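# Push the chocolate bar row onto the infeed belt

## Task

Move the whole row of chocolate bars from the steel table onto the white infeed belt by sliding them. It is done only when each bar rests flat and lies entirely on the belt.

## Robot and tools

Robot: two arms, left_arm and right_arm. Each has six joints (waist, shoulder, elbow, wrist pitch, wrist yaw, wrist roll) and a five-finger-style hand with index, middle, ring and thumb. right_arm carries a right hand and left_arm a mirrored left hand. In the scene frame the origin sits at table-top height between the arms, +z is up, +x points out over the table, and left_arm is on the +y side. Image left and right do not follow the arm names. Measured bases: left_arm at (-0.046, +0.370, 0) m, right_arm at (+0.012, -0.326, 0) m, both turned almost not at all about z. A camera stand sits behind the arms.

Hand point axes (right hand): +z runs along straight fingers toward the tips, +x crosses the palm away from the thumb, and +y points out of the palm face. The palm face is at y = -0.062 m. On the left hand +x points toward the thumb. Straight fingertips reach about 0.139 m past the knuckles, which are at z = -0.017. A rigid mast near the wrist (x +0.05 to +0.10, z -0.16 to -0.11, up to y = +0.06) can strike objects. Fingertips have rubber caps; the rest of the hand is hard plastic.

execute_actions(actions, cameras). actions is a list of actions. Each action is a list of 1 to 15 rows, one row per 1/30 s control step. An action lasts 0.5 s, and if it has fewer than 15 rows its final row is repeated. Every row holds 48 numbers, each in [-1, 1], and always covers both arms, in this order:
- left_arm dx, dy, dz, rx, ry, rz
- 16 left hand motor goals
- left current_limit, left speed
- right_arm dx, dy, dz, rx, ry, rz
- 16 right hand motor goals
- right current_limit, right speed

dx..rz are offsets, not poses. They are measured from that arm's Hand target as it stood when the action began, along that arm's own base axes. Every row in one action refers back to that same start, so rows do not add up. A later action starts again from the new target, so sending the same offset again moves the arm further. A value of 1.0 means 0.6 m for dx, dy, dz and 180 degrees for rotation. rx, ry, rz form a single rotation vector about the target position. A translation longer than 1.0 gets scaled down along its direction. Each step, the commanded orientation is limited to within 40 degrees of the measured one. The hand often stops short of its target, particularly the right arm, whose elbow sags under load. To close the gap, send another action (all-zero offsets request the target again) or add the missing distance as an extra offset. Very small moves may not start at all. To release a push, command the target back beyond where the hand point currently is.

Hand motor order, identical in rows and in every hand result list: index_abd, index_mcp, index_pip, index_dip, middle_abd, middle_mcp, middle_pip, middle_dip, ring_abd, ring_mcp, ring_pip, ring_dip, thumb_cmc, thumb_axl, thumb_mcp, thumb_ipl. These are absolute goal angles scaled between each hinge's two stops. Moving toward -1 bends or curls the finger, or swings the thumb in front of the palm. A 0 is a real target, not a hold. To keep a hand unchanged, repeat its hand_goal, hand_current_limit and hand_speed.

Open hand: 0, 0.75, 0.58, 0.70, 0, 0.75, 0.58, 0.70, 0, 0.75, 0.58, 0.70, 0.71, 0.68, 0.23, 0.17.

current_limit maps linearly from -1 (0 mA) to +1 (550 mA), with a floor of 11 mA. speed sets the hinge rate at (speed+1)/2 of 8.5 rad/s. Both begin at +0.4 and -0.6 and keep whatever value was sent last.

cameras takes names (cam_high, cam_low, cam_left_wrist, cam_right_wrist), ["all"], or []. If omitted, you get every image for an empty actions list and no images otherwise. An unknown name makes the call fail. An empty actions list simply looks and reports.

zoom_image(camera, region) crops the newest image from one camera. region is [x0, y0, x1, y1] in pixels, measured from the top-left corner, and may be at most 504 by 504. cam_high and cam_low are 504x504; the wrist cameras are 672x504 fisheye.

finished_scene(scene=1) ends the scene for good. The bars must already be resting correctly with no help from the robot.

Results: end_effector_position (m) and end_effector_quat_wxyz are given in each arm's own base frame and can be off by a few cm. Hand target is the clipped commanded pose that the next offsets start from. Step readings list positions during motion. Joint velocities are reported as "within noise" when the arm is still. Joint torques include the arm's own weight and carry offsets and noise, and numbers 3 and 4 wrap at ±28 N m. Hand lists:
- hand_goal: goals as written
- hand_measured: actual hinge positions
- hand_current_ma: positive means pushing toward -1
- hand_state: moving, goal, blocked or overload

A call returns once the robot settles, at most 3 s after its last action. The robot holds its last command while you think, and the scene keeps running meanwhile.

Avoid:
- Letting any bar fall off the table, or leaving one anywhere except the belt.
- Slamming or hard pushes against the table or fixed structures.
- Any contact or squeeze between the two arms or hands, which can end the scene.
- Running hand motors at 495 mA or more for 5 s; they shut down for 10 s.
- Holding an arm stretched out or pushing against something unreachable. Motors overheat, warn with MOTOR HOT at 85 °C, and at 100 °C the arm drops and stays down for 30 to 60 s.

Near the waist axis, a small hand move can swing the whole arm. Something may occasionally nudge loose objects. For sliding, a flat, open hand held low and moved steadily in small offsets works better than fast sweeps.

Each tool is called by a JSON object that holds its "name" and its "arguments".

## Session

{"name": "execute_actions", "arguments": {"actions": []}}

Scene clock: 0.00 s.
left_arm: end_effector_position=(+0.5436, -0.0432, +0.3859) hand_goal=(+0.000, +0.754, +0.576, +0.696, +0.000, +0.754, +0.576, +0.696, +0.000, +0.754, +0.576, +0.696, +0.714, +0.678, +0.226, +0.168) hand_measured=(+0.000, +0.754, +0.576, +0.696, +0.000, +0.754, +0.576, +0.696, +0.000, +0.754, +0.576, +0.696, +0.714, +0.678, +0.226, +0.168) hand_current_ma=(+0, +0, +0, +0, +0, +0, +0, +0, +0, +0, +0, +0, +0, +0, +0, +0) hand_state=(goal, goal, goal, goal, goal, goal, goal, goal, goal, goal, goal, goal, goal, goal, goal, goal) hand_current_limit=0.40 hand_speed=-0.60 end_effector_quat_wxyz=(+0.119, +0.367, +0.892, +0.235) | right_arm: end_effector_position=(+0.3853, -0.0086, +0.2119) hand_goal=(+0.000, +0.754, +0.576, +0.696, +0.000, +0.754, +0.576, +0.696, +0.000, +0.754, +0.576, +0.696, +0.714, +0.678, +0.226, +0.168) hand_measured=(+0.000, +0.754, +0.576, +0.696, +0.000, +0.754, +0.576, +0.696, +0.000, +0.754, +0.576, +0.696, +0.714, +0.678, +0.226, +0.168) hand_current_ma=(+0, +0, +0, +0, +0, +0, +0, +0, +0, +0, +0, +0, +0, +0, +0, +0) hand_state=(goal, goal, goal, goal, goal, goal, goal, goal, goal, goal, goal, goal, goal, goal, goal, goal) hand_current_limit=0.40 hand_speed=-0.60 end_effector_quat_wxyz=(+0.043, +0.955, -0.105, +0.274)
Joint positions: left_arm=[-0.366 1.532 1.671 -1.437 -0.464 -1.091] | right_arm=[0.276 1.17 0.981 -0.887 0.277 1.995]
Joint velocities: within noise
Joint torques (N m): no reading
Motor temperatures (°C): left_arm=[31 34 32 31 32 32] | right_arm=[34 35 34 30 31 31]
Heat: left arm: hottest shoulder 34 °C; right arm: hottest shoulder 35 °C.
Hand target: left_arm +0.5463, -0.0442, +0.3991; +0.134, +0.363, +0.892, +0.235 | right_arm +0.3943, -0.0062, +0.2271; +0.036, +0.950, -0.107, +0.291

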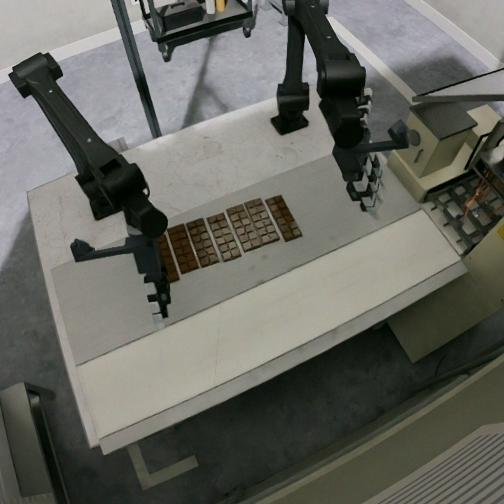

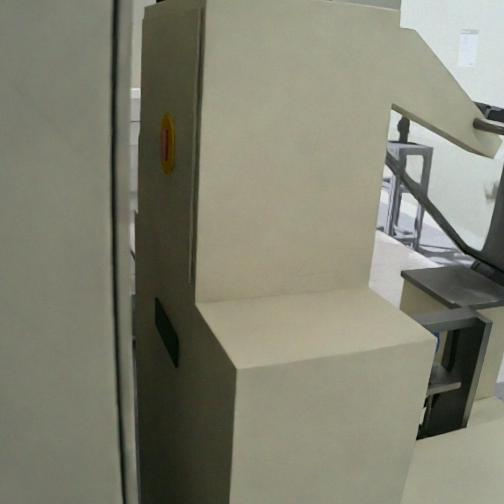

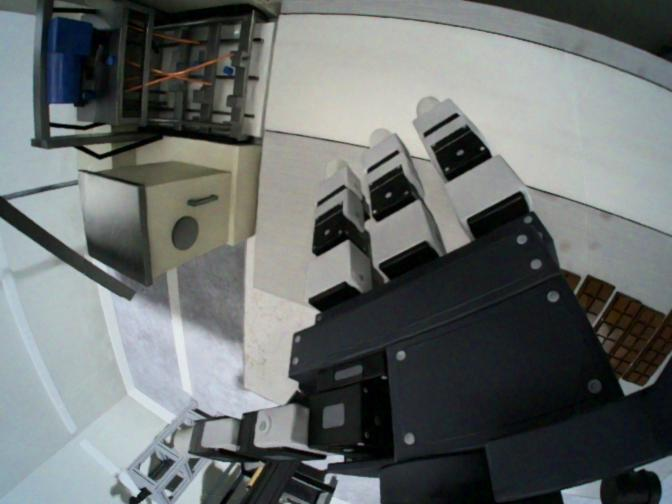

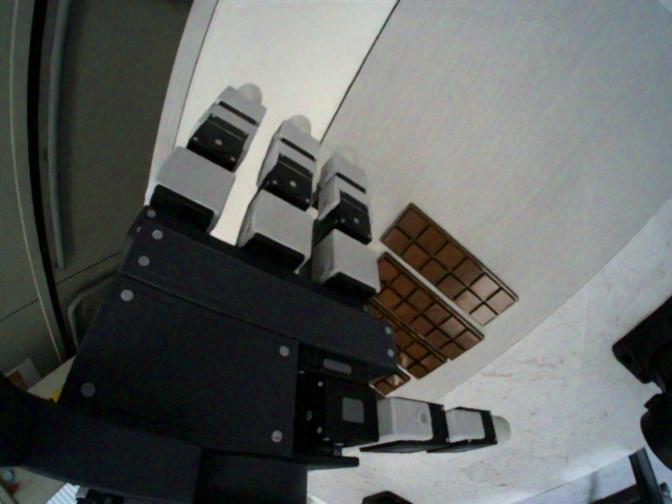

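{"name": "zoom_image", "arguments": {"camera": "cam_high", "region": [130, 150, 330, 350]}}

{"name": "zoom_image", "arguments": {"camera": "cam_high", "region": [0, 0, 504, 504]}}

{"name": "zoom_image", "arguments": {"camera": "cam_right_wrist", "region": [200, 0, 672, 504]}}

Scaled by 2.520 from the camera's 504x504 image, which has a finer 720x720 frame.

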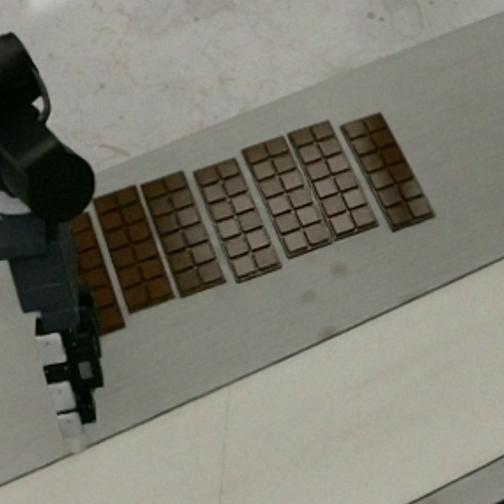

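Scaled by 1.000.

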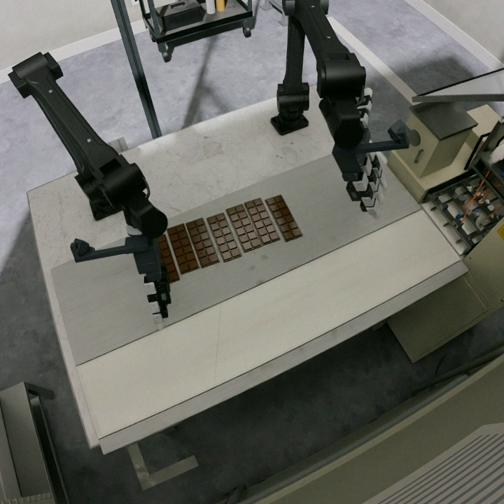

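Scaled by 1.000.

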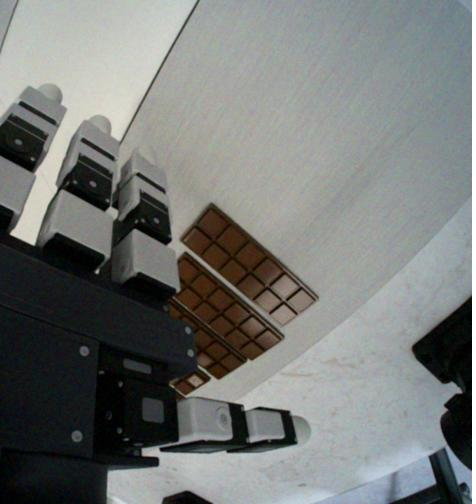

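{"name": "zoom_image", "arguments": {"camera": "cam_high", "region": [0, 170, 180, 350]}}

{"name": "zoom_image", "arguments": {"camera": "cam_high", "region": [40, 320, 200, 480]}}

{"name": "zoom_image", "arguments": {"camera": "cam_high", "region": [320, 160, 500, 340]}}

{"name": "zoom_image", "arguments": {"camera": "cam_high", "region": [230, 40, 430, 240]}}

Scaled by 2.800 from the camera's 504x504 image, which has a finer 720x720 frame.

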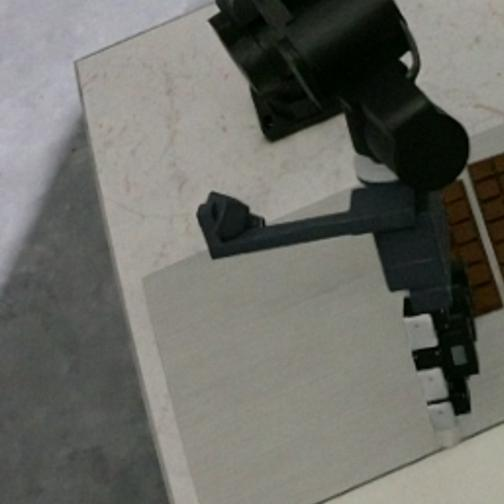

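Scaled by 3.150 from the camera's 504x504 image, which has a finer 720x720 frame.

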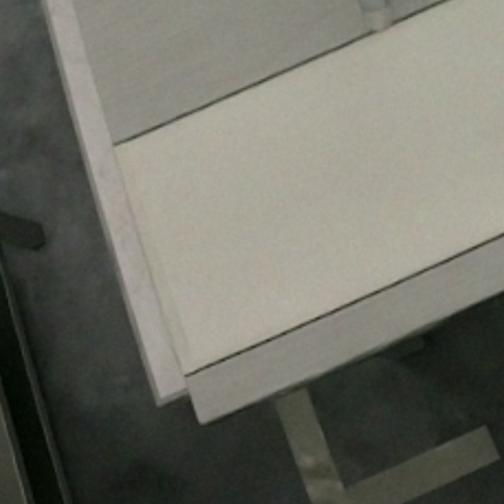

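Scaled by 2.800 from the camera's 504x504 image, which has a finer 720x720 frame.

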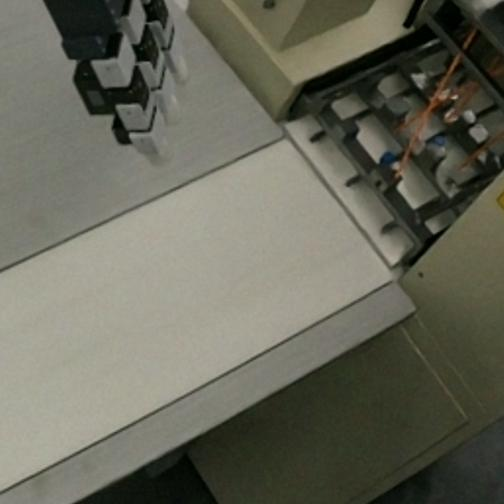

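Scaled by 2.520 from the camera's 504x504 image, which has a finer 720x720 frame.

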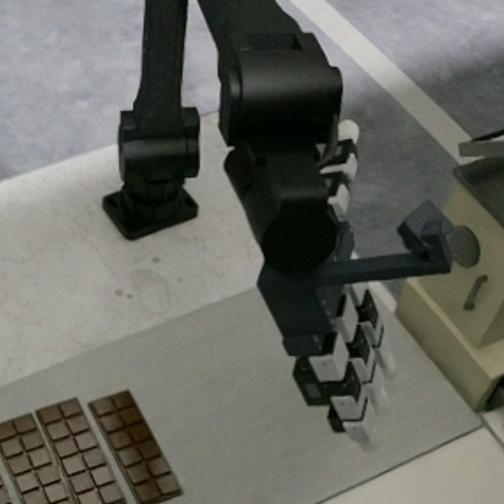

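{"name": "execute_actions", "arguments": {"actions": [[[-0.03,-0.02,-0.01,-0.006,0.022,-0.031,0,-0.342,0.577,0.696,0,-0.685,-0.299,0.116,0,-0.685,-0.299,0.116,0.714,0.678,0.226,0.168,0.4,-0.6,-0.025,0.015,0.01,-0.006,0.024,0.039,0,-0.342,0.577,0.696,0,-0.685,-0.299,0.116,0,-0.685,-0.299,0.116,0.714,0.678,0.226,0.168,0.4,-0.6],[-0.06,-0.04,-0.03,-0.012,0.043,-0.062,0,-0.342,0.577,0.696,0,-0.685,-0.299,0.116,0,-0.685,-0.299,0.116,0.714,0.678,0.226,0.168,0.4,-0.6,-0.05,0.03,0.02,-0.013,0.048,0.078,0,-0.342,0.577,0.696,0,-0.685,-0.299,0.116,0,-0.685,-0.299,0.116,0.714,0.678,0.226,0.168,0.4,-0.6],[-0.1117,-0.0753,-0.05,-0.0236,0.0862,-0.1236,0,-0.342,0.577,0.696,0,-0.685,-0.299,0.116,0,-0.685,-0.299,0.116,0.714,0.678,0.226,0.168,0.4,-0.6,-0.0853,0.0573,0.04,-0.0263,0.0952,0.1558,0,-0.342,0.577,0.696,0,-0.685,-0.299,0.116,0,-0.685,-0.299,0.116,0.714,0.678,0.226,0.168,0.4,-0.6]]]}}

Scene clock: 41.03 s.
left_arm: end_effector_position=(+0.4790, -0.0900, +0.3700) hand_goal=(+0.000, -0.342, +0.578, +0.696, +0.000, -0.684, -0.298, +0.116, +0.000, -0.684, -0.298, +0.116, +0.714, +0.678, +0.226, +0.168) hand_measured=(+0.000, -0.322, +0.578, +0.696, +0.000, -0.666, -0.296, +0.118, +0.000, -0.668, -0.294, +0.118, +0.716, +0.678, +0.224, +0.168) hand_current_ma=(+0, +58, +0, +0, +0, +48, +5, +4, +0, +40, +5, +4, +3, -1, -5, +0) hand_state=(goal, blocked, goal, goal, goal, goal, goal, goal, goal, goal, goal, goal, goal, goal, goal, goal) hand_current_limit=0.40 hand_speed=-0.60 end_effector_quat_wxyz=(+0.075, +0.544, +0.827, +0.123) | right_arm: end_effector_position=(+0.3292, +0.0225, +0.2280) hand_goal=(+0.000, -0.342, +0.578, +0.696, +0.000, -0.684, -0.298, +0.116, +0.000, -0.684, -0.298, +0.116, +0.714, +0.678, +0.226, +0.168) hand_measured=(+0.000, -0.322, +0.578, +0.696, +0.000, -0.666, -0.294, +0.118, +0.000, -0.666, -0.294, +0.118, +0.714, +0.678, +0.224, +0.168) hand_current_ma=(+0, +40, +0, +0, +0, +35, +4, +3, +0, +38, +3, +2, +0, -1, -3, +0) hand_state=(goal, goal, goal, goal, goal, goal, goal, goal, goal, goal, goal, goal, goal, goal, goal, goal) hand_current_limit=0.40 hand_speed=-0.60 end_effector_quat_wxyz=(+0.025, +0.981, +0.139, +0.134)
Joint positions: left_arm=[-0.418 1.372 1.555 -1.562 -0.217 -0.804] | right_arm=[0.382 1.081 0.999 -1.24 0.111 1.658]
Joint torques (N m): left_arm=[1.08 -8.76 8.32 0.27 -0.41 0.11] | right_arm=[0.32 -5.25 13 0.5 0.4 -0.19]
Motor temperatures (°C): left_arm=[31 36 38 31 33 32] | right_arm=[34 35 39 30 32 31]
Heat: left arm: hottest elbow 38 °C; right arm: hottest elbow 39 °C.
Hand target: left_arm +0.4792, -0.0894, +0.3692; +0.069, +0.551, +0.823, +0.121 | right_arm +0.3432, +0.0283, +0.2510; +0.018, +0.978, +0.144, +0.152
Off the commanded pose: left_arm 0.001 m, 1 deg | right_arm 0.028 m, 2 deg.
Step readings (end_effector_position of left_arm | right_arm):
0: (+0.5436, -0.0432, +0.3859) | (+0.3853, -0.0086, +0.2119)
1: (+0.5436, -0.0434, +0.3856) | (+0.3854, -0.0085, +0.2118)
2: (+0.5435, -0.0452, +0.3839) | (+0.3851, -0.0073, +0.2109)
4: (+0.5383, -0.0540, +0.3729) | (+0.3776, -0.0015, +0.2092)
8: (+0.5020, -0.0722, +0.3506) | (+0.3478, +0.0151, +0.2141)
15: (+0.4783, -0.0867, +0.3690) | (+0.3280, +0.0226, +0.2243)

{"name": "execute_actions", "arguments": {"actions": [[[-0.05,-0.035,-0.025,-0.012,0.043,-0.062,0,-0.342,0.577,0.696,0,-0.685,-0.299,0.116,0,-0.685,-0.299,0.116,0.714,0.678,0.226,0.168,0.4,-0.6,-0.04,0.03,0.0,-0.013,0.048,0.078,0,-0.342,0.577,0.696,0,-0.685,-0.299,0.116,0,-0.685,-0.299,0.116,0.714,0.678,0.226,0.168,0.4,-0.6],[-0.1117,-0.0753,-0.05,-0.0236,0.0862,-0.1236,0,-0.342,0.577,0.696,0,-0.685,-0.299,0.116,0,-0.685,-0.299,0.116,0.714,0.678,0.226,0.168,0.4,-0.6,-0.0855,0.0575,0.0,-0.0263,0.0952,0.1558,0,-0.342,0.577,0.696,0,-0.685,-0.299,0.116,0,-0.685,-0.299,0.116,0.714,0.678,0.226,0.168,0.4,-0.6]],[[-0.05,-0.035,-0.025,0,0,-0.08,0,-0.342,0.577,0.696,0,-0.685,-0.299,0.116,0,-0.685,-0.299,0.116,0.714,0.678,0.226,0.168,0.4,-0.6,-0.04,0.03,0.0,0,0,0.12,0,-0.342,0.577,0.696,0,-0.685,-0.299,0.116,0,-0.685,-0.299,0.116,0.714,0.678,0.226,0.168,0.4,-0.6],[-0.1117,-0.0753,-0.05,0,0,-0.1667,0,-0.342,0.577,0.696,0,-0.685,-0.299,0.116,0,-0.685,-0.299,0.116,0.714,0.678,0.226,0.168,0.4,-0.6,-0.0855,0.0575,0.0,0,0,0.25,0,-0.342,0.577,0.696,0,-0.685,-0.299,0.116,0,-0.685,-0.299,0.116,0.714,0.678,0.226,0.168,0.4,-0.6]],[[-0.05,-0.035,-0.025,0,0,-0.08,0,-0.342,0.577,0.696,0,-0.685,-0.299,0.116,0,-0.685,-0.299,0.116,0.714,0.678,0.226,0.168,0.4,-0.6,-0.04,0.03,0.0,0,0,0.12,0,-0.342,0.577,0.696,0,-0.685,-0.299,0.116,0,-0.685,-0.299,0.116,0.714,0.678,0.226,0.168,0.4,-0.6],[-0.1117,-0.0753,-0.05,0,0,-0.1667,0,-0.342,0.577,0.696,0,-0.685,-0.299,0.116,0,-0.685,-0.299,0.116,0.714,0.678,0.226,0.168,0.4,-0.6,-0.0855,0.0575,0.0,0,0,0.25,0,-0.342,0.577,0.696,0,-0.685,-0.299,0.116,0,-0.685,-0.299,0.116,0.714,0.678,0.226,0.168,0.4,-0.6]]], "cameras": ["all"]}}

Scene clock: 44.77 s.
left_arm: end_effector_position=(+0.2764, -0.2218, +0.2745) hand_goal=(+0.000, -0.342, +0.578, +0.696, +0.000, -0.684, -0.298, +0.116, +0.000, -0.684, -0.298, +0.116, +0.714, +0.678, +0.226, +0.168) hand_measured=(+0.000, -0.328, +0.578, +0.696, +0.000, -0.668, -0.296, +0.118, +0.000, -0.670, -0.294, +0.118, +0.714, +0.678, +0.224, +0.168) hand_current_ma=(+0, +35, +0, +0, +0, +45, +5, +4, +0, +38, +5, +4, +1, -1, -7, +0) hand_state=(goal, goal, goal, goal, goal, goal, goal, goal, goal, goal, goal, goal, goal, goal, goal, goal) hand_current_limit=0.40 hand_speed=-0.60 end_effector_quat_wxyz=(-0.009, +0.964, +0.267, -0.005) | right_arm: end_effector_position=(+0.1875, +0.1321, +0.2486) hand_goal=(+0.000, -0.342, +0.578, +0.696, +0.000, -0.684, -0.298, +0.116, +0.000, -0.684, -0.298, +0.116, +0.714, +0.678, +0.226, +0.168) hand_measured=(+0.000, -0.326, +0.578, +0.696, +0.000, -0.668, -0.294, +0.118, +0.000, -0.668, -0.296, +0.118, +0.714, +0.678, +0.222, +0.168) hand_current_ma=(+0, +30, +0, +0, +0, +30, +3, +3, +0, +33, +2, +2, +0, -1, -5, +0) hand_state=(goal, goal, goal, goal, goal, goal, goal, goal, goal, goal, goal, goal, goal, goal, goal, goal) hand_current_limit=0.40 hand_speed=-0.60 end_effector_quat_wxyz=(+0.033, +0.402, +0.914, +0.042)
Joint positions: left_arm=[-0.647 1.047 1.13 -1.673 -0.004 0.383] | right_arm=[0.729 0.592 0.822 -1.697 0.026 -0.015]
Joint torques (N m): left_arm=[0.85 -4.78 8.27 0.83 0.08 0.11] | right_arm=[-0.32 1.61 9.11 0.65 0.07 -0.12]
Heat: left arm: hottest elbow 38 °C; right arm: hottest elbow 39 °C.
Hand target: left_arm +0.2781, -0.2249, +0.2791; +0.001, +0.966, +0.259, +0.000 | right_arm +0.1892, +0.1318, +0.2511; +0.000, +0.382, +0.924, +0.000
Off the commanded pose: left_arm 0.006 m, 2 deg | right_arm 0.003 m, 7 deg.
joint sent to its limit (right arm) — joint 4 (wrist pitch), lower limit. The joint targets are off in orientation, not in position.
Step readings (end_effector_position of left_arm | right_arm):
0: (+0.4790, -0.0900, +0.3700) | (+0.3292, +0.0225, +0.2280)
1: (+0.4787, -0.0907, +0.3695) | (+0.3289, +0.0227, +0.2278)
2: (+0.4768, -0.0941, +0.3663) | (+0.3270, +0.0242, +0.2273)
4: (+0.4638, -0.1050, +0.3517) | (+0.3145, +0.0296, +0.2255)
8: (+0.4281, -0.1193, +0.3291) | (+0.2878, +0.0476, +0.2236)
15: (+0.4146, -0.1303, +0.3380) | (+0.2778, +0.0540, +0.2272)
16: (+0.4144, -0.1310, +0.3383) | (+0.2783, +0.0543, +0.2280)
17: (+0.4132, -0.1326, +0.3366) | (+0.2780, +0.0559, +0.2289)
19: (+0.4010, -0.1378, +0.3246) | (+0.2743, +0.0629, +0.2326)
23: (+0.3637, -0.1559, +0.3005) | (+0.2479, +0.0852, +0.2411)
30: (+0.3470, -0.1746, +0.3074) | (+0.2360, +0.0936, +0.2550)
31: (+0.3466, -0.1757, +0.3075) | (+0.2365, +0.0949, +0.2543)
32: (+0.3453, -0.1773, +0.3062) | (+0.2368, +0.0968, +0.2530)
34: (+0.3346, -0.1828, +0.2966) | (+0.2307, +0.1008, +0.2475)
38: (+0.2989, -0.2004, +0.2746) | (+0.2021, +0.1128, +0.2407)
45: (+0.2801, -0.2171, +0.2744) | (+0.1881, +0.1239, +0.2518)

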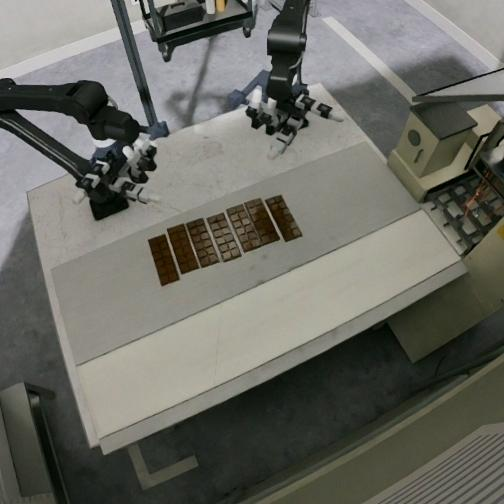

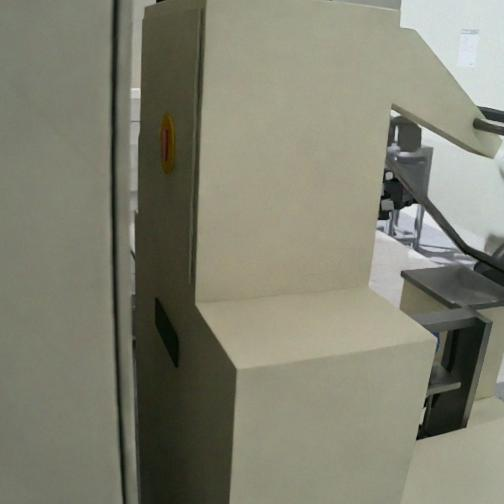

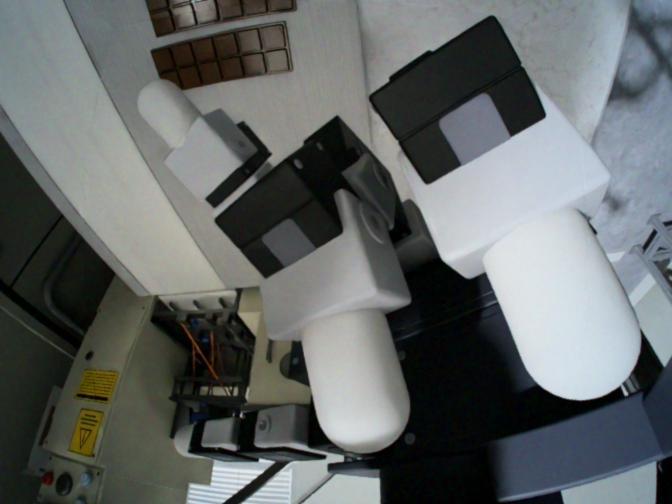

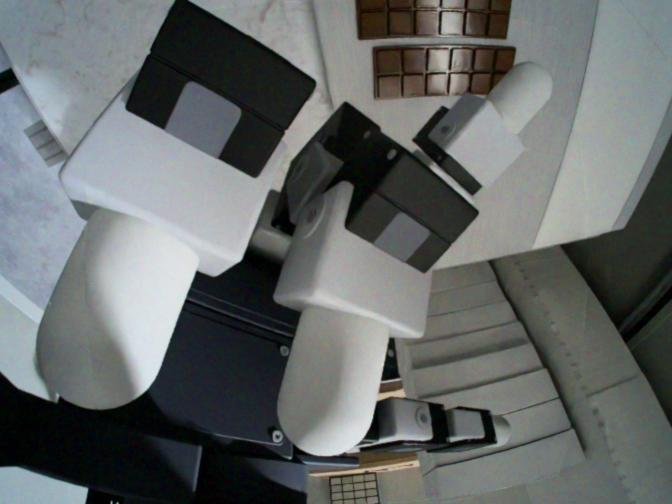

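{"name": "zoom_image", "arguments": {"camera": "cam_high", "region": [140, 180, 310, 300]}}

{"name": "zoom_image", "arguments": {"camera": "cam_high", "region": [60, 60, 340, 220]}}

Scaled by 2.965 from the camera's 504x504 image, which has a finer 720x720 frame.

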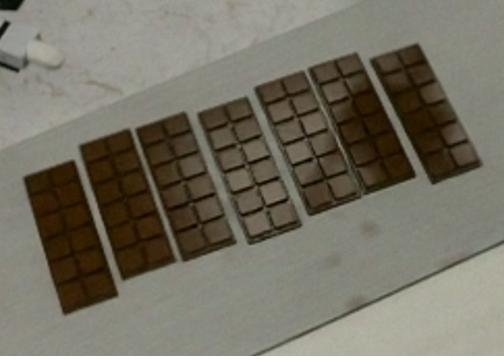

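Scaled by 1.800 from the camera's 504x504 image, which has a finer 720x720 frame.

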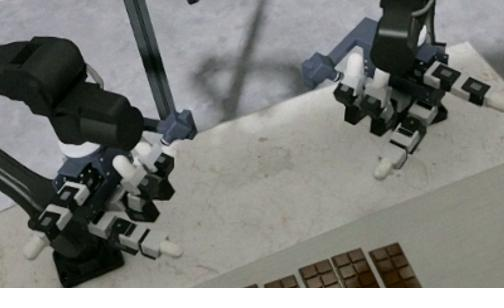

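{"name": "execute_actions", "arguments": {"actions": [[[-0.02,-0.004,-0.05,0,0,-0.08,0,-0.342,0.577,0.696,0,-0.685,-0.299,0.116,0,-0.685,-0.299,0.116,0.714,0.678,0.226,0.168,0.4,-0.6,-0.02,0.004,-0.04,0,0,0.10,0,-0.342,0.577,0.696,0,-0.685,-0.299,0.116,0,-0.685,-0.299,0.116,0.714,0.678,0.226,0.168,0.4,-0.6],[-0.0543,-0.0084,-0.1325,0,0,-0.189,0,-0.342,0.577,0.696,0,-0.685,-0.299,0.116,0,-0.685,-0.299,0.116,0.714,0.678,0.226,0.168,0.4,-0.6,-0.0452,0.0085,-0.1093,0,0,0.228,0,-0.342,0.577,0.696,0,-0.685,-0.299,0.116,0,-0.685,-0.299,0.116,0.714,0.678,0.226,0.168,0.4,-0.6]],[[-0.03,-0.004,-0.07,0,0,0,0,-0.342,0.577,0.696,0,-0.685,-0.299,0.116,0,-0.685,-0.299,0.116,0.714,0.678,0.226,0.168,0.4,-0.6,-0.02,0.004,-0.06,0,0,0,0,-0.342,0.577,0.696,0,-0.685,-0.299,0.116,0,-0.685,-0.299,0.116,0.714,0.678,0.226,0.168,0.4,-0.6],[-0.0543,-0.0084,-0.1325,0,0,0,0,-0.342,0.577,0.696,0,-0.685,-0.299,0.116,0,-0.685,-0.299,0.116,0.714,0.678,0.226,0.168,0.4,-0.6,-0.0452,0.0085,-0.1093,0,0,0,0,-0.342,0.577,0.696,0,-0.685,-0.299,0.116,0,-0.685,-0.299,0.116,0.714,0.678,0.226,0.168,0.4,-0.6]]], "cameras": ["cam_high","cam_left_wrist","cam_right_wrist"]}}

{"name": "zoom_image", "arguments": {"camera": "cam_high", "region": [60, 120, 220, 280]}}

{"name": "zoom_image", "arguments": {"camera": "cam_high", "region": [220, 80, 380, 240]}}

Scene clock: 54.57 s.
left_arm: end_effector_position=(+0.2112, -0.2293, +0.1188) hand_goal=(+0.000, -0.342, +0.578, +0.696, +0.000, -0.684, -0.298, +0.116, +0.000, -0.684, -0.298, +0.116, +0.714, +0.678, +0.226, +0.168) hand_measured=(+0.000, -0.330, +0.578, +0.696, +0.000, -0.670, -0.296, +0.118, +0.000, -0.672, -0.294, +0.118, +0.714, +0.678, +0.222, +0.168) hand_current_ma=(+0, +29, +1, +0, +0, +35, +5, +4, +0, +29, +5, +4, +1, -1, -8, +0) hand_state=(goal, goal, goal, goal, goal, goal, goal, goal, goal, goal, goal, goal, goal, goal, goal, goal) hand_current_limit=0.40 hand_speed=-0.60 end_effector_quat_wxyz=(-0.003, +1.000, -0.029, -0.004) | right_arm: end_effector_position=(+0.1628, +0.1262, +0.1772) hand_goal=(+0.000, -0.342, +0.578, +0.696, +0.000, -0.684, -0.298, +0.116, +0.000, -0.684, -0.298, +0.116, +0.714, +0.678, +0.226, +0.168) hand_measured=(+0.000, -0.328, +0.578, +0.696, +0.000, -0.670, -0.294, +0.118, +0.000, -0.670, -0.296, +0.118, +0.714, +0.678, +0.222, +0.168) hand_current_ma=(+0, +24, +0, +0, +0, +26, +3, +3, +0, +28, +2, +2, +0, -1, -5, +0) hand_state=(goal, goal, goal, goal, goal, goal, goal, goal, goal, goal, goal, goal, goal, goal, goal, goal) hand_current_limit=0.40 hand_speed=-0.60 end_effector_quat_wxyz=(+0.022, +0.133, +0.990, -0.032)
Joint positions: left_arm=[-0.636 1.019 0.695 -1.257 0 0.992] | right_arm=[0.51 0.601 0.672 -1.645 0.078 -0.795]
Joint torques (N m): left_arm=[0.09 -3.02 8.06 0.73 0.23 0] | right_arm=[1.03 0.79 9.02 0.31 0.05 0.1]
Heat: left arm: hottest elbow 38 °C; right arm: hottest elbow 40 °C.
Hand target: left_arm +0.2129, -0.2350, +0.1201; +0.001, +0.999, -0.035, +0.000 | right_arm +0.1616, +0.1264, +0.1811; +0.024, +0.133, +0.990, -0.032 (last step not sent: back at the drive's target)
Off the commanded pose: left_arm 0.006 m, 1 deg | right_arm 0.066 m, 12 deg.
Step readings (end_effector_position of left_arm | right_arm):
0: (+0.2764, -0.2218, +0.2745) | (+0.1875, +0.1322, +0.2486)
1: (+0.2762, -0.2220, +0.2742) | (+0.1874, +0.1323, +0.2485)
2: (+0.2759, -0.2229, +0.2726) | (+0.1873, +0.1323, +0.2473)
4: (+0.2726, -0.2237, +0.2590) | (+0.1852, +0.1290, +0.2357)
8: (+0.2515, -0.2173, +0.2109) | (+0.1689, +0.1207, +0.1936)
15: (+0.2448, -0.2241, +0.1983) | (+0.1617, +0.1253, +0.1817)
16: (+0.2445, -0.2250, +0.1984) | (+0.1616, +0.1263, +0.1812)
17: (+0.2444, -0.2264, +0.1967) | (+0.1618, +0.1276, +0.1804) HELD (not all sent) right_arm
19: (+0.2417, -0.2287, +0.1819) | (+0.1620, +0.1271, +0.1780) HELD (not all sent) right_arm
23: (+0.2151, -0.2222, +0.1323) | (+0.1617, +0.1270, +0.1773) HELD (not all sent) right_arm
30: (+0.2091, -0.2278, +0.1182) | (+0.1625, +0.1266, +0.1772) HELD (not all sent) right_arm
HELD (not all sent) right_arm: steps 17 to 30.
pose unreachable (right arm): on one or more control steps of this call, first in action 1 (counted from 0), this arm could not follow its commanded pose, so it was not sent that pose on those steps. It may still have moved: this result reports where it is.
cause: moving toward the commanded pose would bring two parts of the arm too close to each other (joints 2 (shoulder) to 6 (wrist roll) lie between them).
Images, in order (width x height): cam_high 504x504, cam_left_wrist 672x504, cam_right_wrist 672x504.

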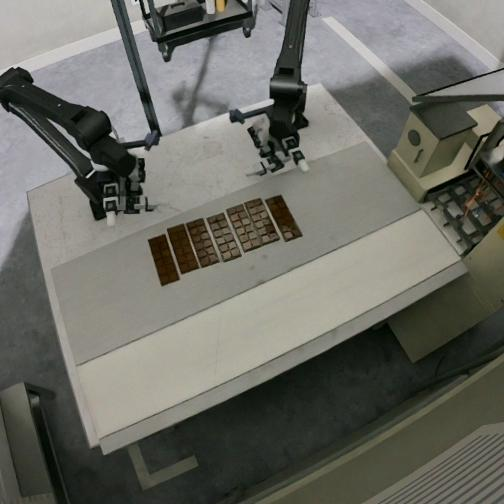

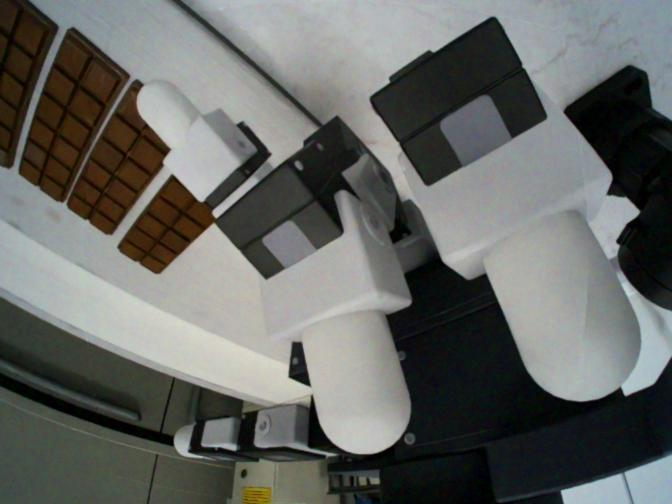

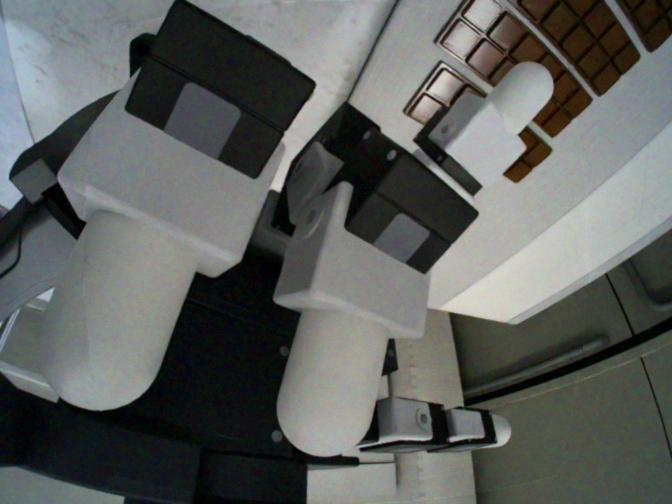

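Scaled by 3.150 from the camera's 504x504 image, which has a finer 720x720 frame.

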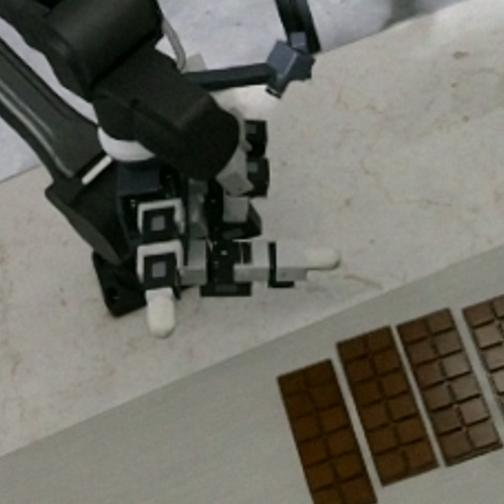

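Scaled by 3.150 from the camera's 504x504 image, which has a finer 720x720 frame.

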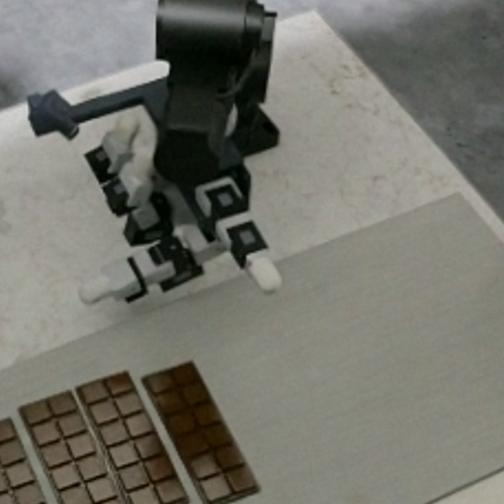

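{"name": "execute_actions", "arguments": {"actions": [[[0,0,-0.03,0,0,0,0,-0.342,0.577,0.696,0,-0.685,-0.299,0.116,0,-0.685,-0.299,0.116,0.714,0.678,0.226,0.168,0.4,-0.6,0.03,0.01,-0.01,0.02,0.07,0.026,0,-0.342,0.577,0.696,0,-0.685,-0.299,0.116,0,-0.685,-0.299,0.116,-0.571,0.678,0.226,0.168,0.4,-0.6],[0,0,-0.08,0,0,0,0,-0.342,0.577,0.696,0,-0.685,-0.299,0.116,0,-0.685,-0.299,0.116,0.714,0.678,0.226,0.168,0.4,-0.6,0.07,0.026,-0.03,0.0442,0.1524,0.0578,0,-0.342,0.577,0.696,0,-0.685,-0.299,0.116,0,-0.685,-0.299,0.116,-0.571,0.678,0.226,0.168,0.4,-0.6]],[[0,0,-0.02,0,0,0,0,-0.342,0.577,0.696,0,-0.685,-0.299,0.116,0,-0.685,-0.299,0.116,0.714,0.678,0.226,0.168,0.4,-0.6,-0.02,0,-0.04,0,0,0,0,-0.342,0.577,0.696,0,-0.685,-0.299,0.116,0,-0.685,-0.299,0.116,-0.571,0.678,0.226,0.168,0.4,-0.6],[0,0,-0.0367,0,0,0,0,-0.342,0.577,0.696,0,-0.685,-0.299,0.116,0,-0.685,-0.299,0.116,0.714,0.678,0.226,0.168,0.4,-0.6,-0.05,0,-0.1,0,0,0,0,-0.342,0.577,0.696,0,-0.685,-0.299,0.116,0,-0.685,-0.299,0.116,-0.571,0.678,0.226,0.168,0.4,-0.6]]], "cameras": ["cam_high","cam_left_wrist","cam_right_wrist"]}}

{"name": "zoom_image", "arguments": {"camera": "cam_high", "region": [70, 130, 230, 290]}}

{"name": "zoom_image", "arguments": {"camera": "cam_high", "region": [200, 100, 340, 240]}}

Scene clock: 69.07 s.
left_arm: end_effector_position=(+0.2166, -0.2337, +0.0604) hand_goal=(+0.000, -0.342, +0.578, +0.696, +0.000, -0.684, -0.298, +0.116, +0.000, -0.684, -0.298, +0.116, +0.714, +0.678, +0.226, +0.168) hand_measured=(+0.000, -0.362, +0.578, +0.696, +0.000, -0.670, -0.296, +0.118, +0.000, -0.672, -0.294, +0.118, +0.714, +0.678, +0.222, +0.168) hand_current_ma=(+0, -55, +1, +0, +0, +35, +5, +4, +0, +29, +5, +4, +0, -1, -8, +0) hand_state=(goal, goal, goal, goal, goal, goal, goal, goal, goal, goal, goal, goal, goal, goal, goal, goal) hand_current_limit=0.40 hand_speed=-0.60 end_effector_quat_wxyz=(+0.005, +1.000, -0.029, +0.006) | right_arm: end_effector_position=(+0.1724, +0.1388, +0.1024) hand_goal=(+0.000, -0.342, +0.578, +0.696, +0.000, -0.684, -0.298, +0.116, +0.000, -0.684, -0.298, +0.116, -0.570, +0.678, +0.226, +0.168) hand_measured=(+0.000, -0.330, +0.578, +0.696, +0.000, -0.670, -0.294, +0.118, +0.000, -0.670, -0.296, +0.118, -0.560, +0.678, +0.222, +0.168) hand_current_ma=(+0, +23, +0, +0, +0, +26, +3, +3, +0, +27, +2, +2, +18, -1, -5, +0) hand_state=(goal, goal, goal, goal, goal, goal, goal, goal, goal, goal, goal, goal, goal, goal, goal, goal) hand_current_limit=0.40 hand_speed=-0.60 end_effector_quat_wxyz=(-0.224, +0.044, +0.974, +0.004)
Joint positions: left_arm=[-0.636 1.109 0.579 -1.024 0.001 0.992] | right_arm=[0.23 1.103 0.663 -1.565 -0.127 -1.279]
Joint torques (N m): left_arm=[0.15 -2.26 6.26 1.1 0.16 0] | right_arm=[1.03 -3.43 6.94 0.17 -0.53 -0.28]
Heat: left arm: hottest elbow 38 °C; right arm: hottest elbow 40 °C.
Hand target: left_arm +0.2130, -0.2351, +0.0502; +0.001, +0.999, -0.035, +0.000 | right_arm +0.1737, +0.1420, +0.1031; -0.217, +0.034, +0.975, +0.008
Off the commanded pose: left_arm 0.011 m, 1 deg | right_arm 0.004 m, 1 deg.
Step readings (end_effector_position of left_arm | right_arm):
0: (+0.2112, -0.2293, +0.1188) | (+0.1629, +0.1262, +0.1772)
1: (+0.2113, -0.2294, +0.1188) | (+0.1628, +0.1264, +0.1772)
2: (+0.2119, -0.2299, +0.1184) | (+0.1619, +0.1280, +0.1765)
4: (+0.2147, -0.2319, +0.1127) | (+0.1638, +0.1323, +0.1720)
8: (+0.2101, -0.2285, +0.0866) | (+0.1917, +0.1278, +0.1504)
15: (+0.2103, -0.2287, +0.0713) | (+0.1968, +0.1347, +0.1374)
16: (+0.2109, -0.2291, +0.0715) | (+0.1952, +0.1355, +0.1386)
17: (+0.2119, -0.2298, +0.0715) | (+0.1940, +0.1364, +0.1395)
19: (+0.2144, -0.2317, +0.0693) | (+0.1929, +0.1379, +0.1365)
23: (+0.2144, -0.2316, +0.0608) | (+0.1788, +0.1367, +0.1138)
30: (+0.2164, -0.2334, +0.0603) | (+0.1713, +0.1383, +0.1027)
Images, in order (width x height): cam_high 504x504, cam_left_wrist 672x504, cam_right_wrist 672x504.

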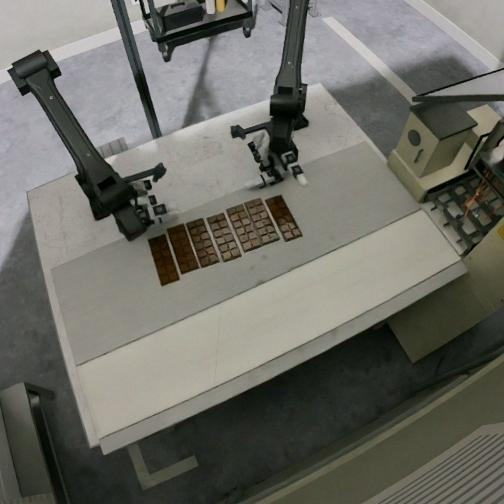

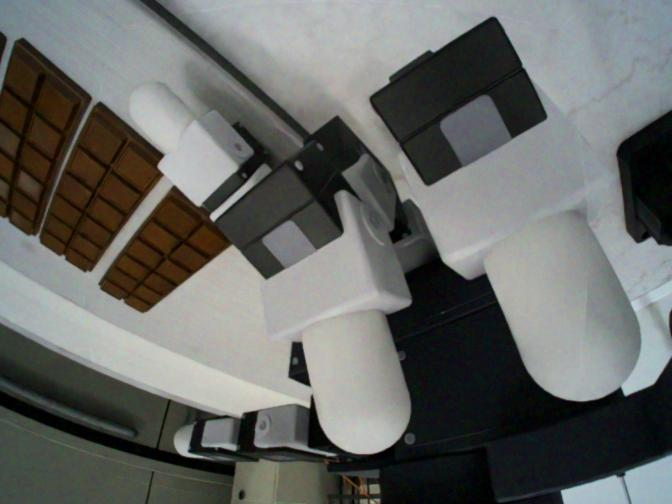

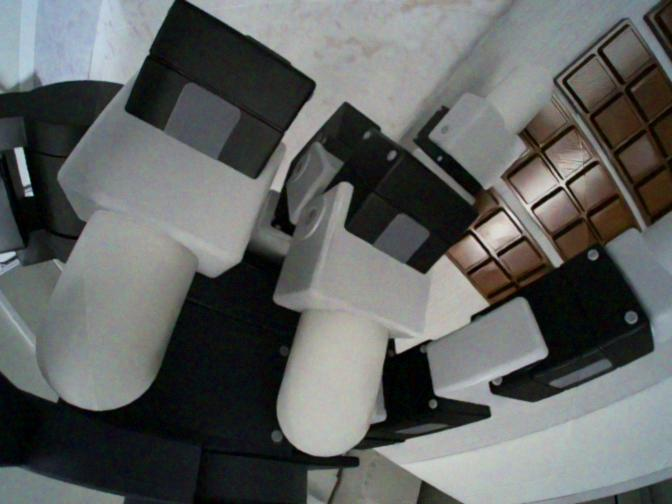

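Scaled by 3.150 from the camera's 504x504 image, which has a finer 720x720 frame.

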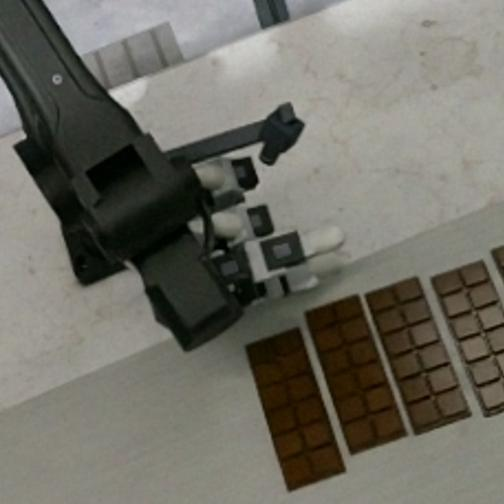

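Scaled by 3.600 from the camera's 504x504 image, which has a finer 720x720 frame.

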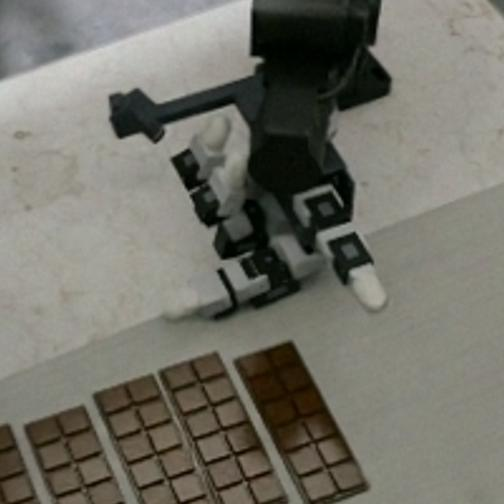

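{"name": "zoom_image", "arguments": {"camera": "cam_left_wrist", "region": [60, 20, 360, 300]}}

{"name": "zoom_image", "arguments": {"camera": "cam_high", "region": [225, 120, 325, 220]}}

Scaled by 1.680 from the camera's 672x504 image, which has a finer 960x720 frame.

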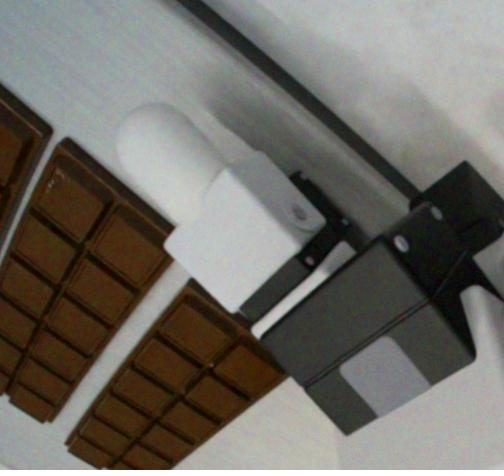

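Scaled by 5.040 from the camera's 504x504 image, which has a finer 720x720 frame.

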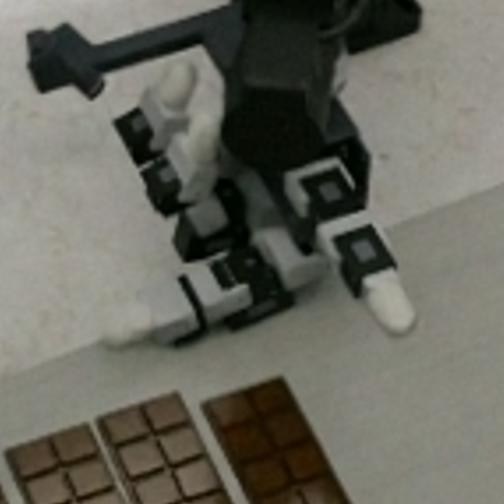

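{"name": "execute_actions", "arguments": {"actions": [[[0,0,-0.008,0,0,0,0,-0.342,0.577,0.696,0,-0.685,-0.299,0.116,0,-0.685,-0.299,0.116,0.714,0.678,0.226,0.168,0.2,-0.6,0,0,-0.03,0,0,0,0,-0.342,0.577,0.696,0,-0.685,-0.299,0.116,0,-0.685,-0.299,0.116,-0.571,0.678,0.226,0.168,0.4,-0.6],[0,0,-0.0167,0,0,0,0,-0.342,0.577,0.696,0,-0.685,-0.299,0.116,0,-0.685,-0.299,0.116,0.714,0.678,0.226,0.168,0.2,-0.6,0,0,-0.055,0,0,0,0,-0.342,0.577,0.696,0,-0.685,-0.299,0.116,0,-0.685,-0.299,0.116,-0.571,0.678,0.226,0.168,0.4,-0.6]]], "cameras": ["cam_left_wrist","cam_right_wrist"]}}

Scene clock: 74.10 s.
left_arm: end_effector_position=(+0.2199, -0.2361, +0.0577) hand_goal=(+0.000, -0.342, +0.578, +0.696, +0.000, -0.684, -0.298, +0.116, +0.000, -0.684, -0.298, +0.116, +0.714, +0.678, +0.226, +0.168) hand_measured=(+0.000, -0.390, +0.578, +0.696, +0.000, -0.670, -0.296, +0.118, +0.000, -0.672, -0.294, +0.118, +0.714, +0.678, +0.222, +0.168) hand_current_ma=(+0, -165, +1, +0, +0, +35, +5, +4, +0, +29, +5, +4, +0, -1, -8, +0) hand_state=(goal, blocked, goal, goal, goal, goal, goal, goal, goal, goal, goal, goal, goal, goal, goal, goal) hand_current_limit=0.20 hand_speed=-0.60 end_effector_quat_wxyz=(+0.011, +0.999, -0.029, +0.014) | right_arm: end_effector_position=(+0.1715, +0.1384, +0.0748) hand_goal=(+0.000, -0.342, +0.578, +0.696, +0.000, -0.684, -0.298, +0.116, +0.000, -0.684, -0.298, +0.116, -0.570, +0.678, +0.226, +0.168) hand_measured=(+0.000, -0.352, +0.578, +0.696, +0.000, -0.670, -0.294, +0.118, +0.000, -0.670, -0.296, +0.118, -0.560, +0.678, +0.222, +0.168) hand_current_ma=(+0, -18, +0, +0, +0, +26, +3, +3, +0, +27, +2, +2, +17, -1, -5, +0) hand_state=(goal, goal, goal, goal, goal, goal, goal, goal, goal, goal, goal, goal, goal, goal, goal, goal) hand_current_limit=0.40 hand_speed=-0.60 end_effector_quat_wxyz=(-0.221, +0.042, +0.974, +0.004)
Joint positions: left_arm=[-0.636 1.115 0.571 -0.991 0.001 0.992] | right_arm=[0.23 1.143 0.61 -1.468 -0.125 -1.282]
Joint torques (N m): left_arm=[0.21 -1.49 5.59 1.24 0.15 0] | right_arm=[0.91 -2.26 6 0.75 -0.6 -0.24]
Heat: left arm: hottest elbow 38 °C; right arm: hottest elbow 40 °C.
Hand target: left_arm +0.2130, -0.2351, +0.0401; +0.001, +0.999, -0.035, +0.000 | right_arm +0.1736, +0.1420, +0.0701; -0.217, +0.034, +0.976, +0.008
Off the commanded pose: left_arm 0.019 m, 2 deg | right_arm 0.006 m, 1 deg.
Step readings (end_effector_position of left_arm | right_arm):
0: (+0.2166, -0.2337, +0.0604) | (+0.1724, +0.1388, +0.1024)
1: (+0.2166, -0.2337, +0.0604) | (+0.1725, +0.1388, +0.1023)
2: (+0.2166, -0.2336, +0.0600) | (+0.1729, +0.1390, +0.1014)
4: (+0.2174, -0.2342, +0.0594) | (+0.1747, +0.1394, +0.0962)
8: (+0.2188, -0.2353, +0.0580) | (+0.1712, +0.1386, +0.0793)
15: (+0.2198, -0.2360, +0.0577) | (+0.1715, +0.1384, +0.0748)
Images, in order (width x height): cam_left_wrist 672x504, cam_right_wrist 672x504.

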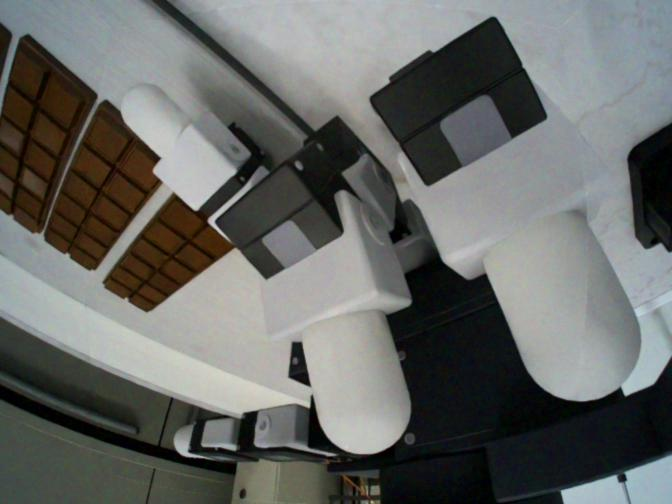

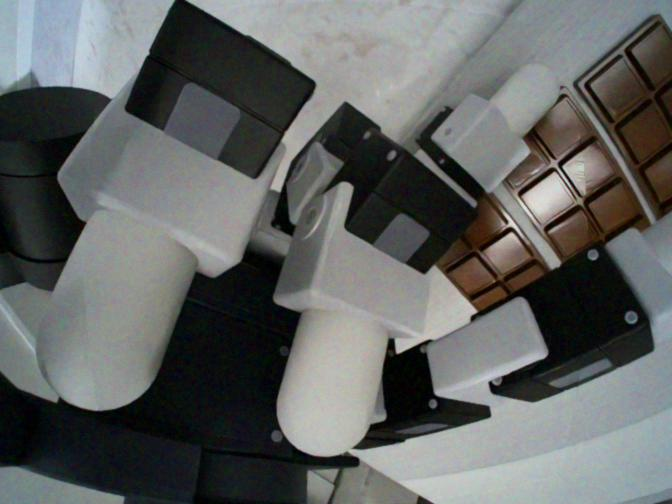

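{"name": "execute_actions", "arguments": {"actions": [], "cameras": ["cam_high"]}}

{"name": "zoom_image", "arguments": {"camera": "cam_high", "region": [100, 150, 220, 270]}}

{"name": "zoom_image", "arguments": {"camera": "cam_high", "region": [220, 110, 320, 210]}}

Scene clock: 76.67 s.
left_arm: end_effector_position=(+0.2199, -0.2361, +0.0577) hand_goal=(+0.000, -0.342, +0.578, +0.696, +0.000, -0.684, -0.298, +0.116, +0.000, -0.684, -0.298, +0.116, +0.714, +0.678, +0.226, +0.168) hand_measured=(+0.000, -0.390, +0.578, +0.696, +0.000, -0.670, -0.296, +0.118, +0.000, -0.672, -0.294, +0.118, +0.714, +0.678, +0.222, +0.168) hand_current_ma=(+0, -165, +1, +0, +0, +35, +5, +4, +0, +29, +5, +4, +0, -1, -8, +0) hand_state=(goal, blocked, goal, goal, goal, goal, goal, goal, goal, goal, goal, goal, goal, goal, goal, goal) hand_current_limit=0.20 hand_speed=-0.60 end_effector_quat_wxyz=(+0.011, +0.999, -0.029, +0.014) | right_arm: end_effector_position=(+0.1715, +0.1384, +0.0748) hand_goal=(+0.000, -0.342, +0.578, +0.696, +0.000, -0.684, -0.298, +0.116, +0.000, -0.684, -0.298, +0.116, -0.570, +0.678, +0.226, +0.168) hand_measured=(+0.000, -0.352, +0.578, +0.696, +0.000, -0.670, -0.294, +0.118, +0.000, -0.670, -0.296, +0.118, -0.560, +0.678, +0.222, +0.168) hand_current_ma=(+0, -18, +0, +0, +0, +26, +3, +3, +0, +27, +2, +2, +17, -1, -5, +0) hand_state=(goal, goal, goal, goal, goal, goal, goal, goal, goal, goal, goal, goal, goal, goal, goal, goal) hand_current_limit=0.40 hand_speed=-0.60 end_effector_quat_wxyz=(-0.221, +0.042, +0.974, +0.004)
Joint positions: left_arm=[-0.636 1.115 0.571 -0.991 0.001 0.992] | right_arm=[0.23 1.143 0.61 -1.468 -0.125 -1.282]
Joint velocities: within noise
Joint torques (N m): left_arm=[0.15 -1.55 5.59 1.24 0.15 0] | right_arm=[0.85 -2.37 6.02 0.73 -0.58 -0.25]
Motor temperatures (°C): left_arm=[31 35 38 31 33 32] | right_arm=[34 35 40 30 32 31]
Heat: left arm: hottest elbow 38 °C; right arm: hottest elbow 40 °C.
Hand target: left_arm +0.2130, -0.2351, +0.0401; +0.001, +0.999, -0.035, +0.000 | right_arm +0.1736, +0.1420, +0.0701; -0.217, +0.034, +0.976, +0.008
Off the commanded pose: left_arm 0.019 m, 2 deg | right_arm 0.006 m, 1 deg.
Images, in order (width x height): cam_high 504x504.

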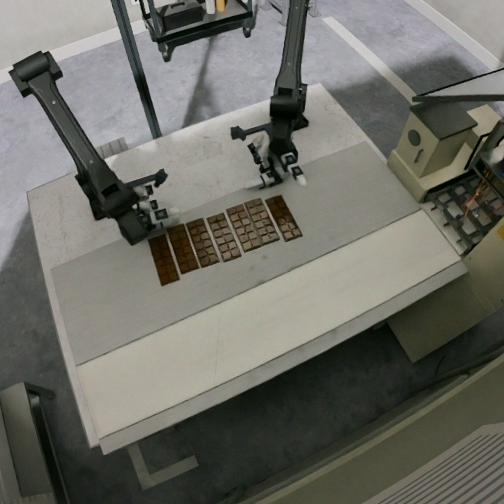

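Scaled by 4.200 from the camera's 504x504 image, which has a finer 720x720 frame.

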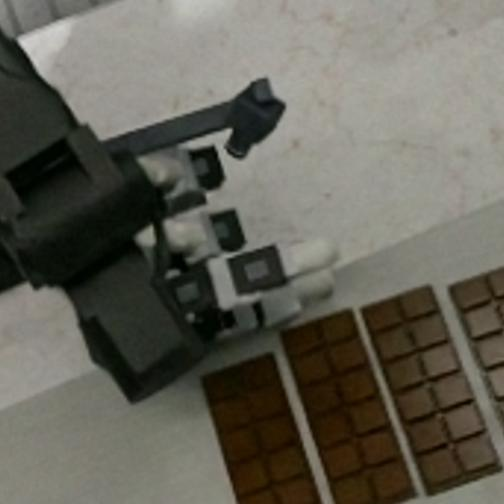

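Scaled by 5.040 from the camera's 504x504 image, which has a finer 720x720 frame.

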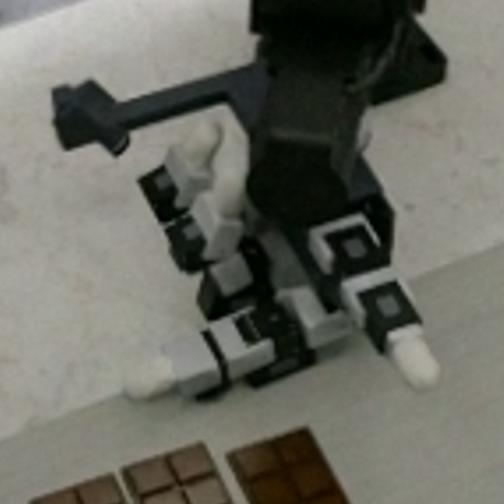

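{"name": "zoom_image", "arguments": {"camera": "cam_high", "region": [235, 155, 285, 205]}}

{"name": "zoom_image", "arguments": {"camera": "cam_high", "region": [130, 185, 190, 245]}}

Scaled by 10.080 from the camera's 504x504 image, which has a finer 720x720 frame.

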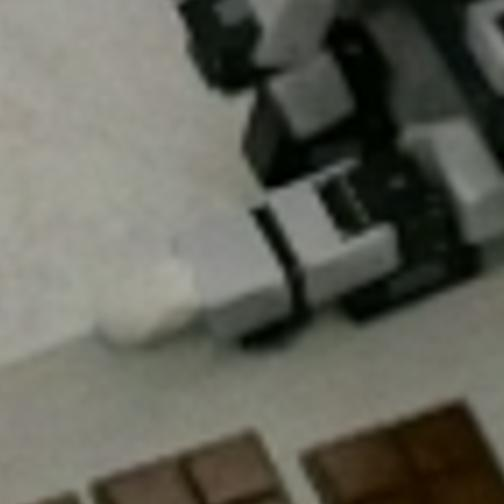

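Scaled by 8.400 from the camera's 504x504 image, which has a finer 720x720 frame.

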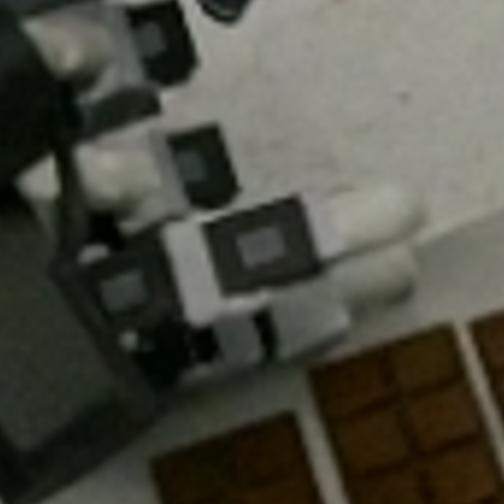

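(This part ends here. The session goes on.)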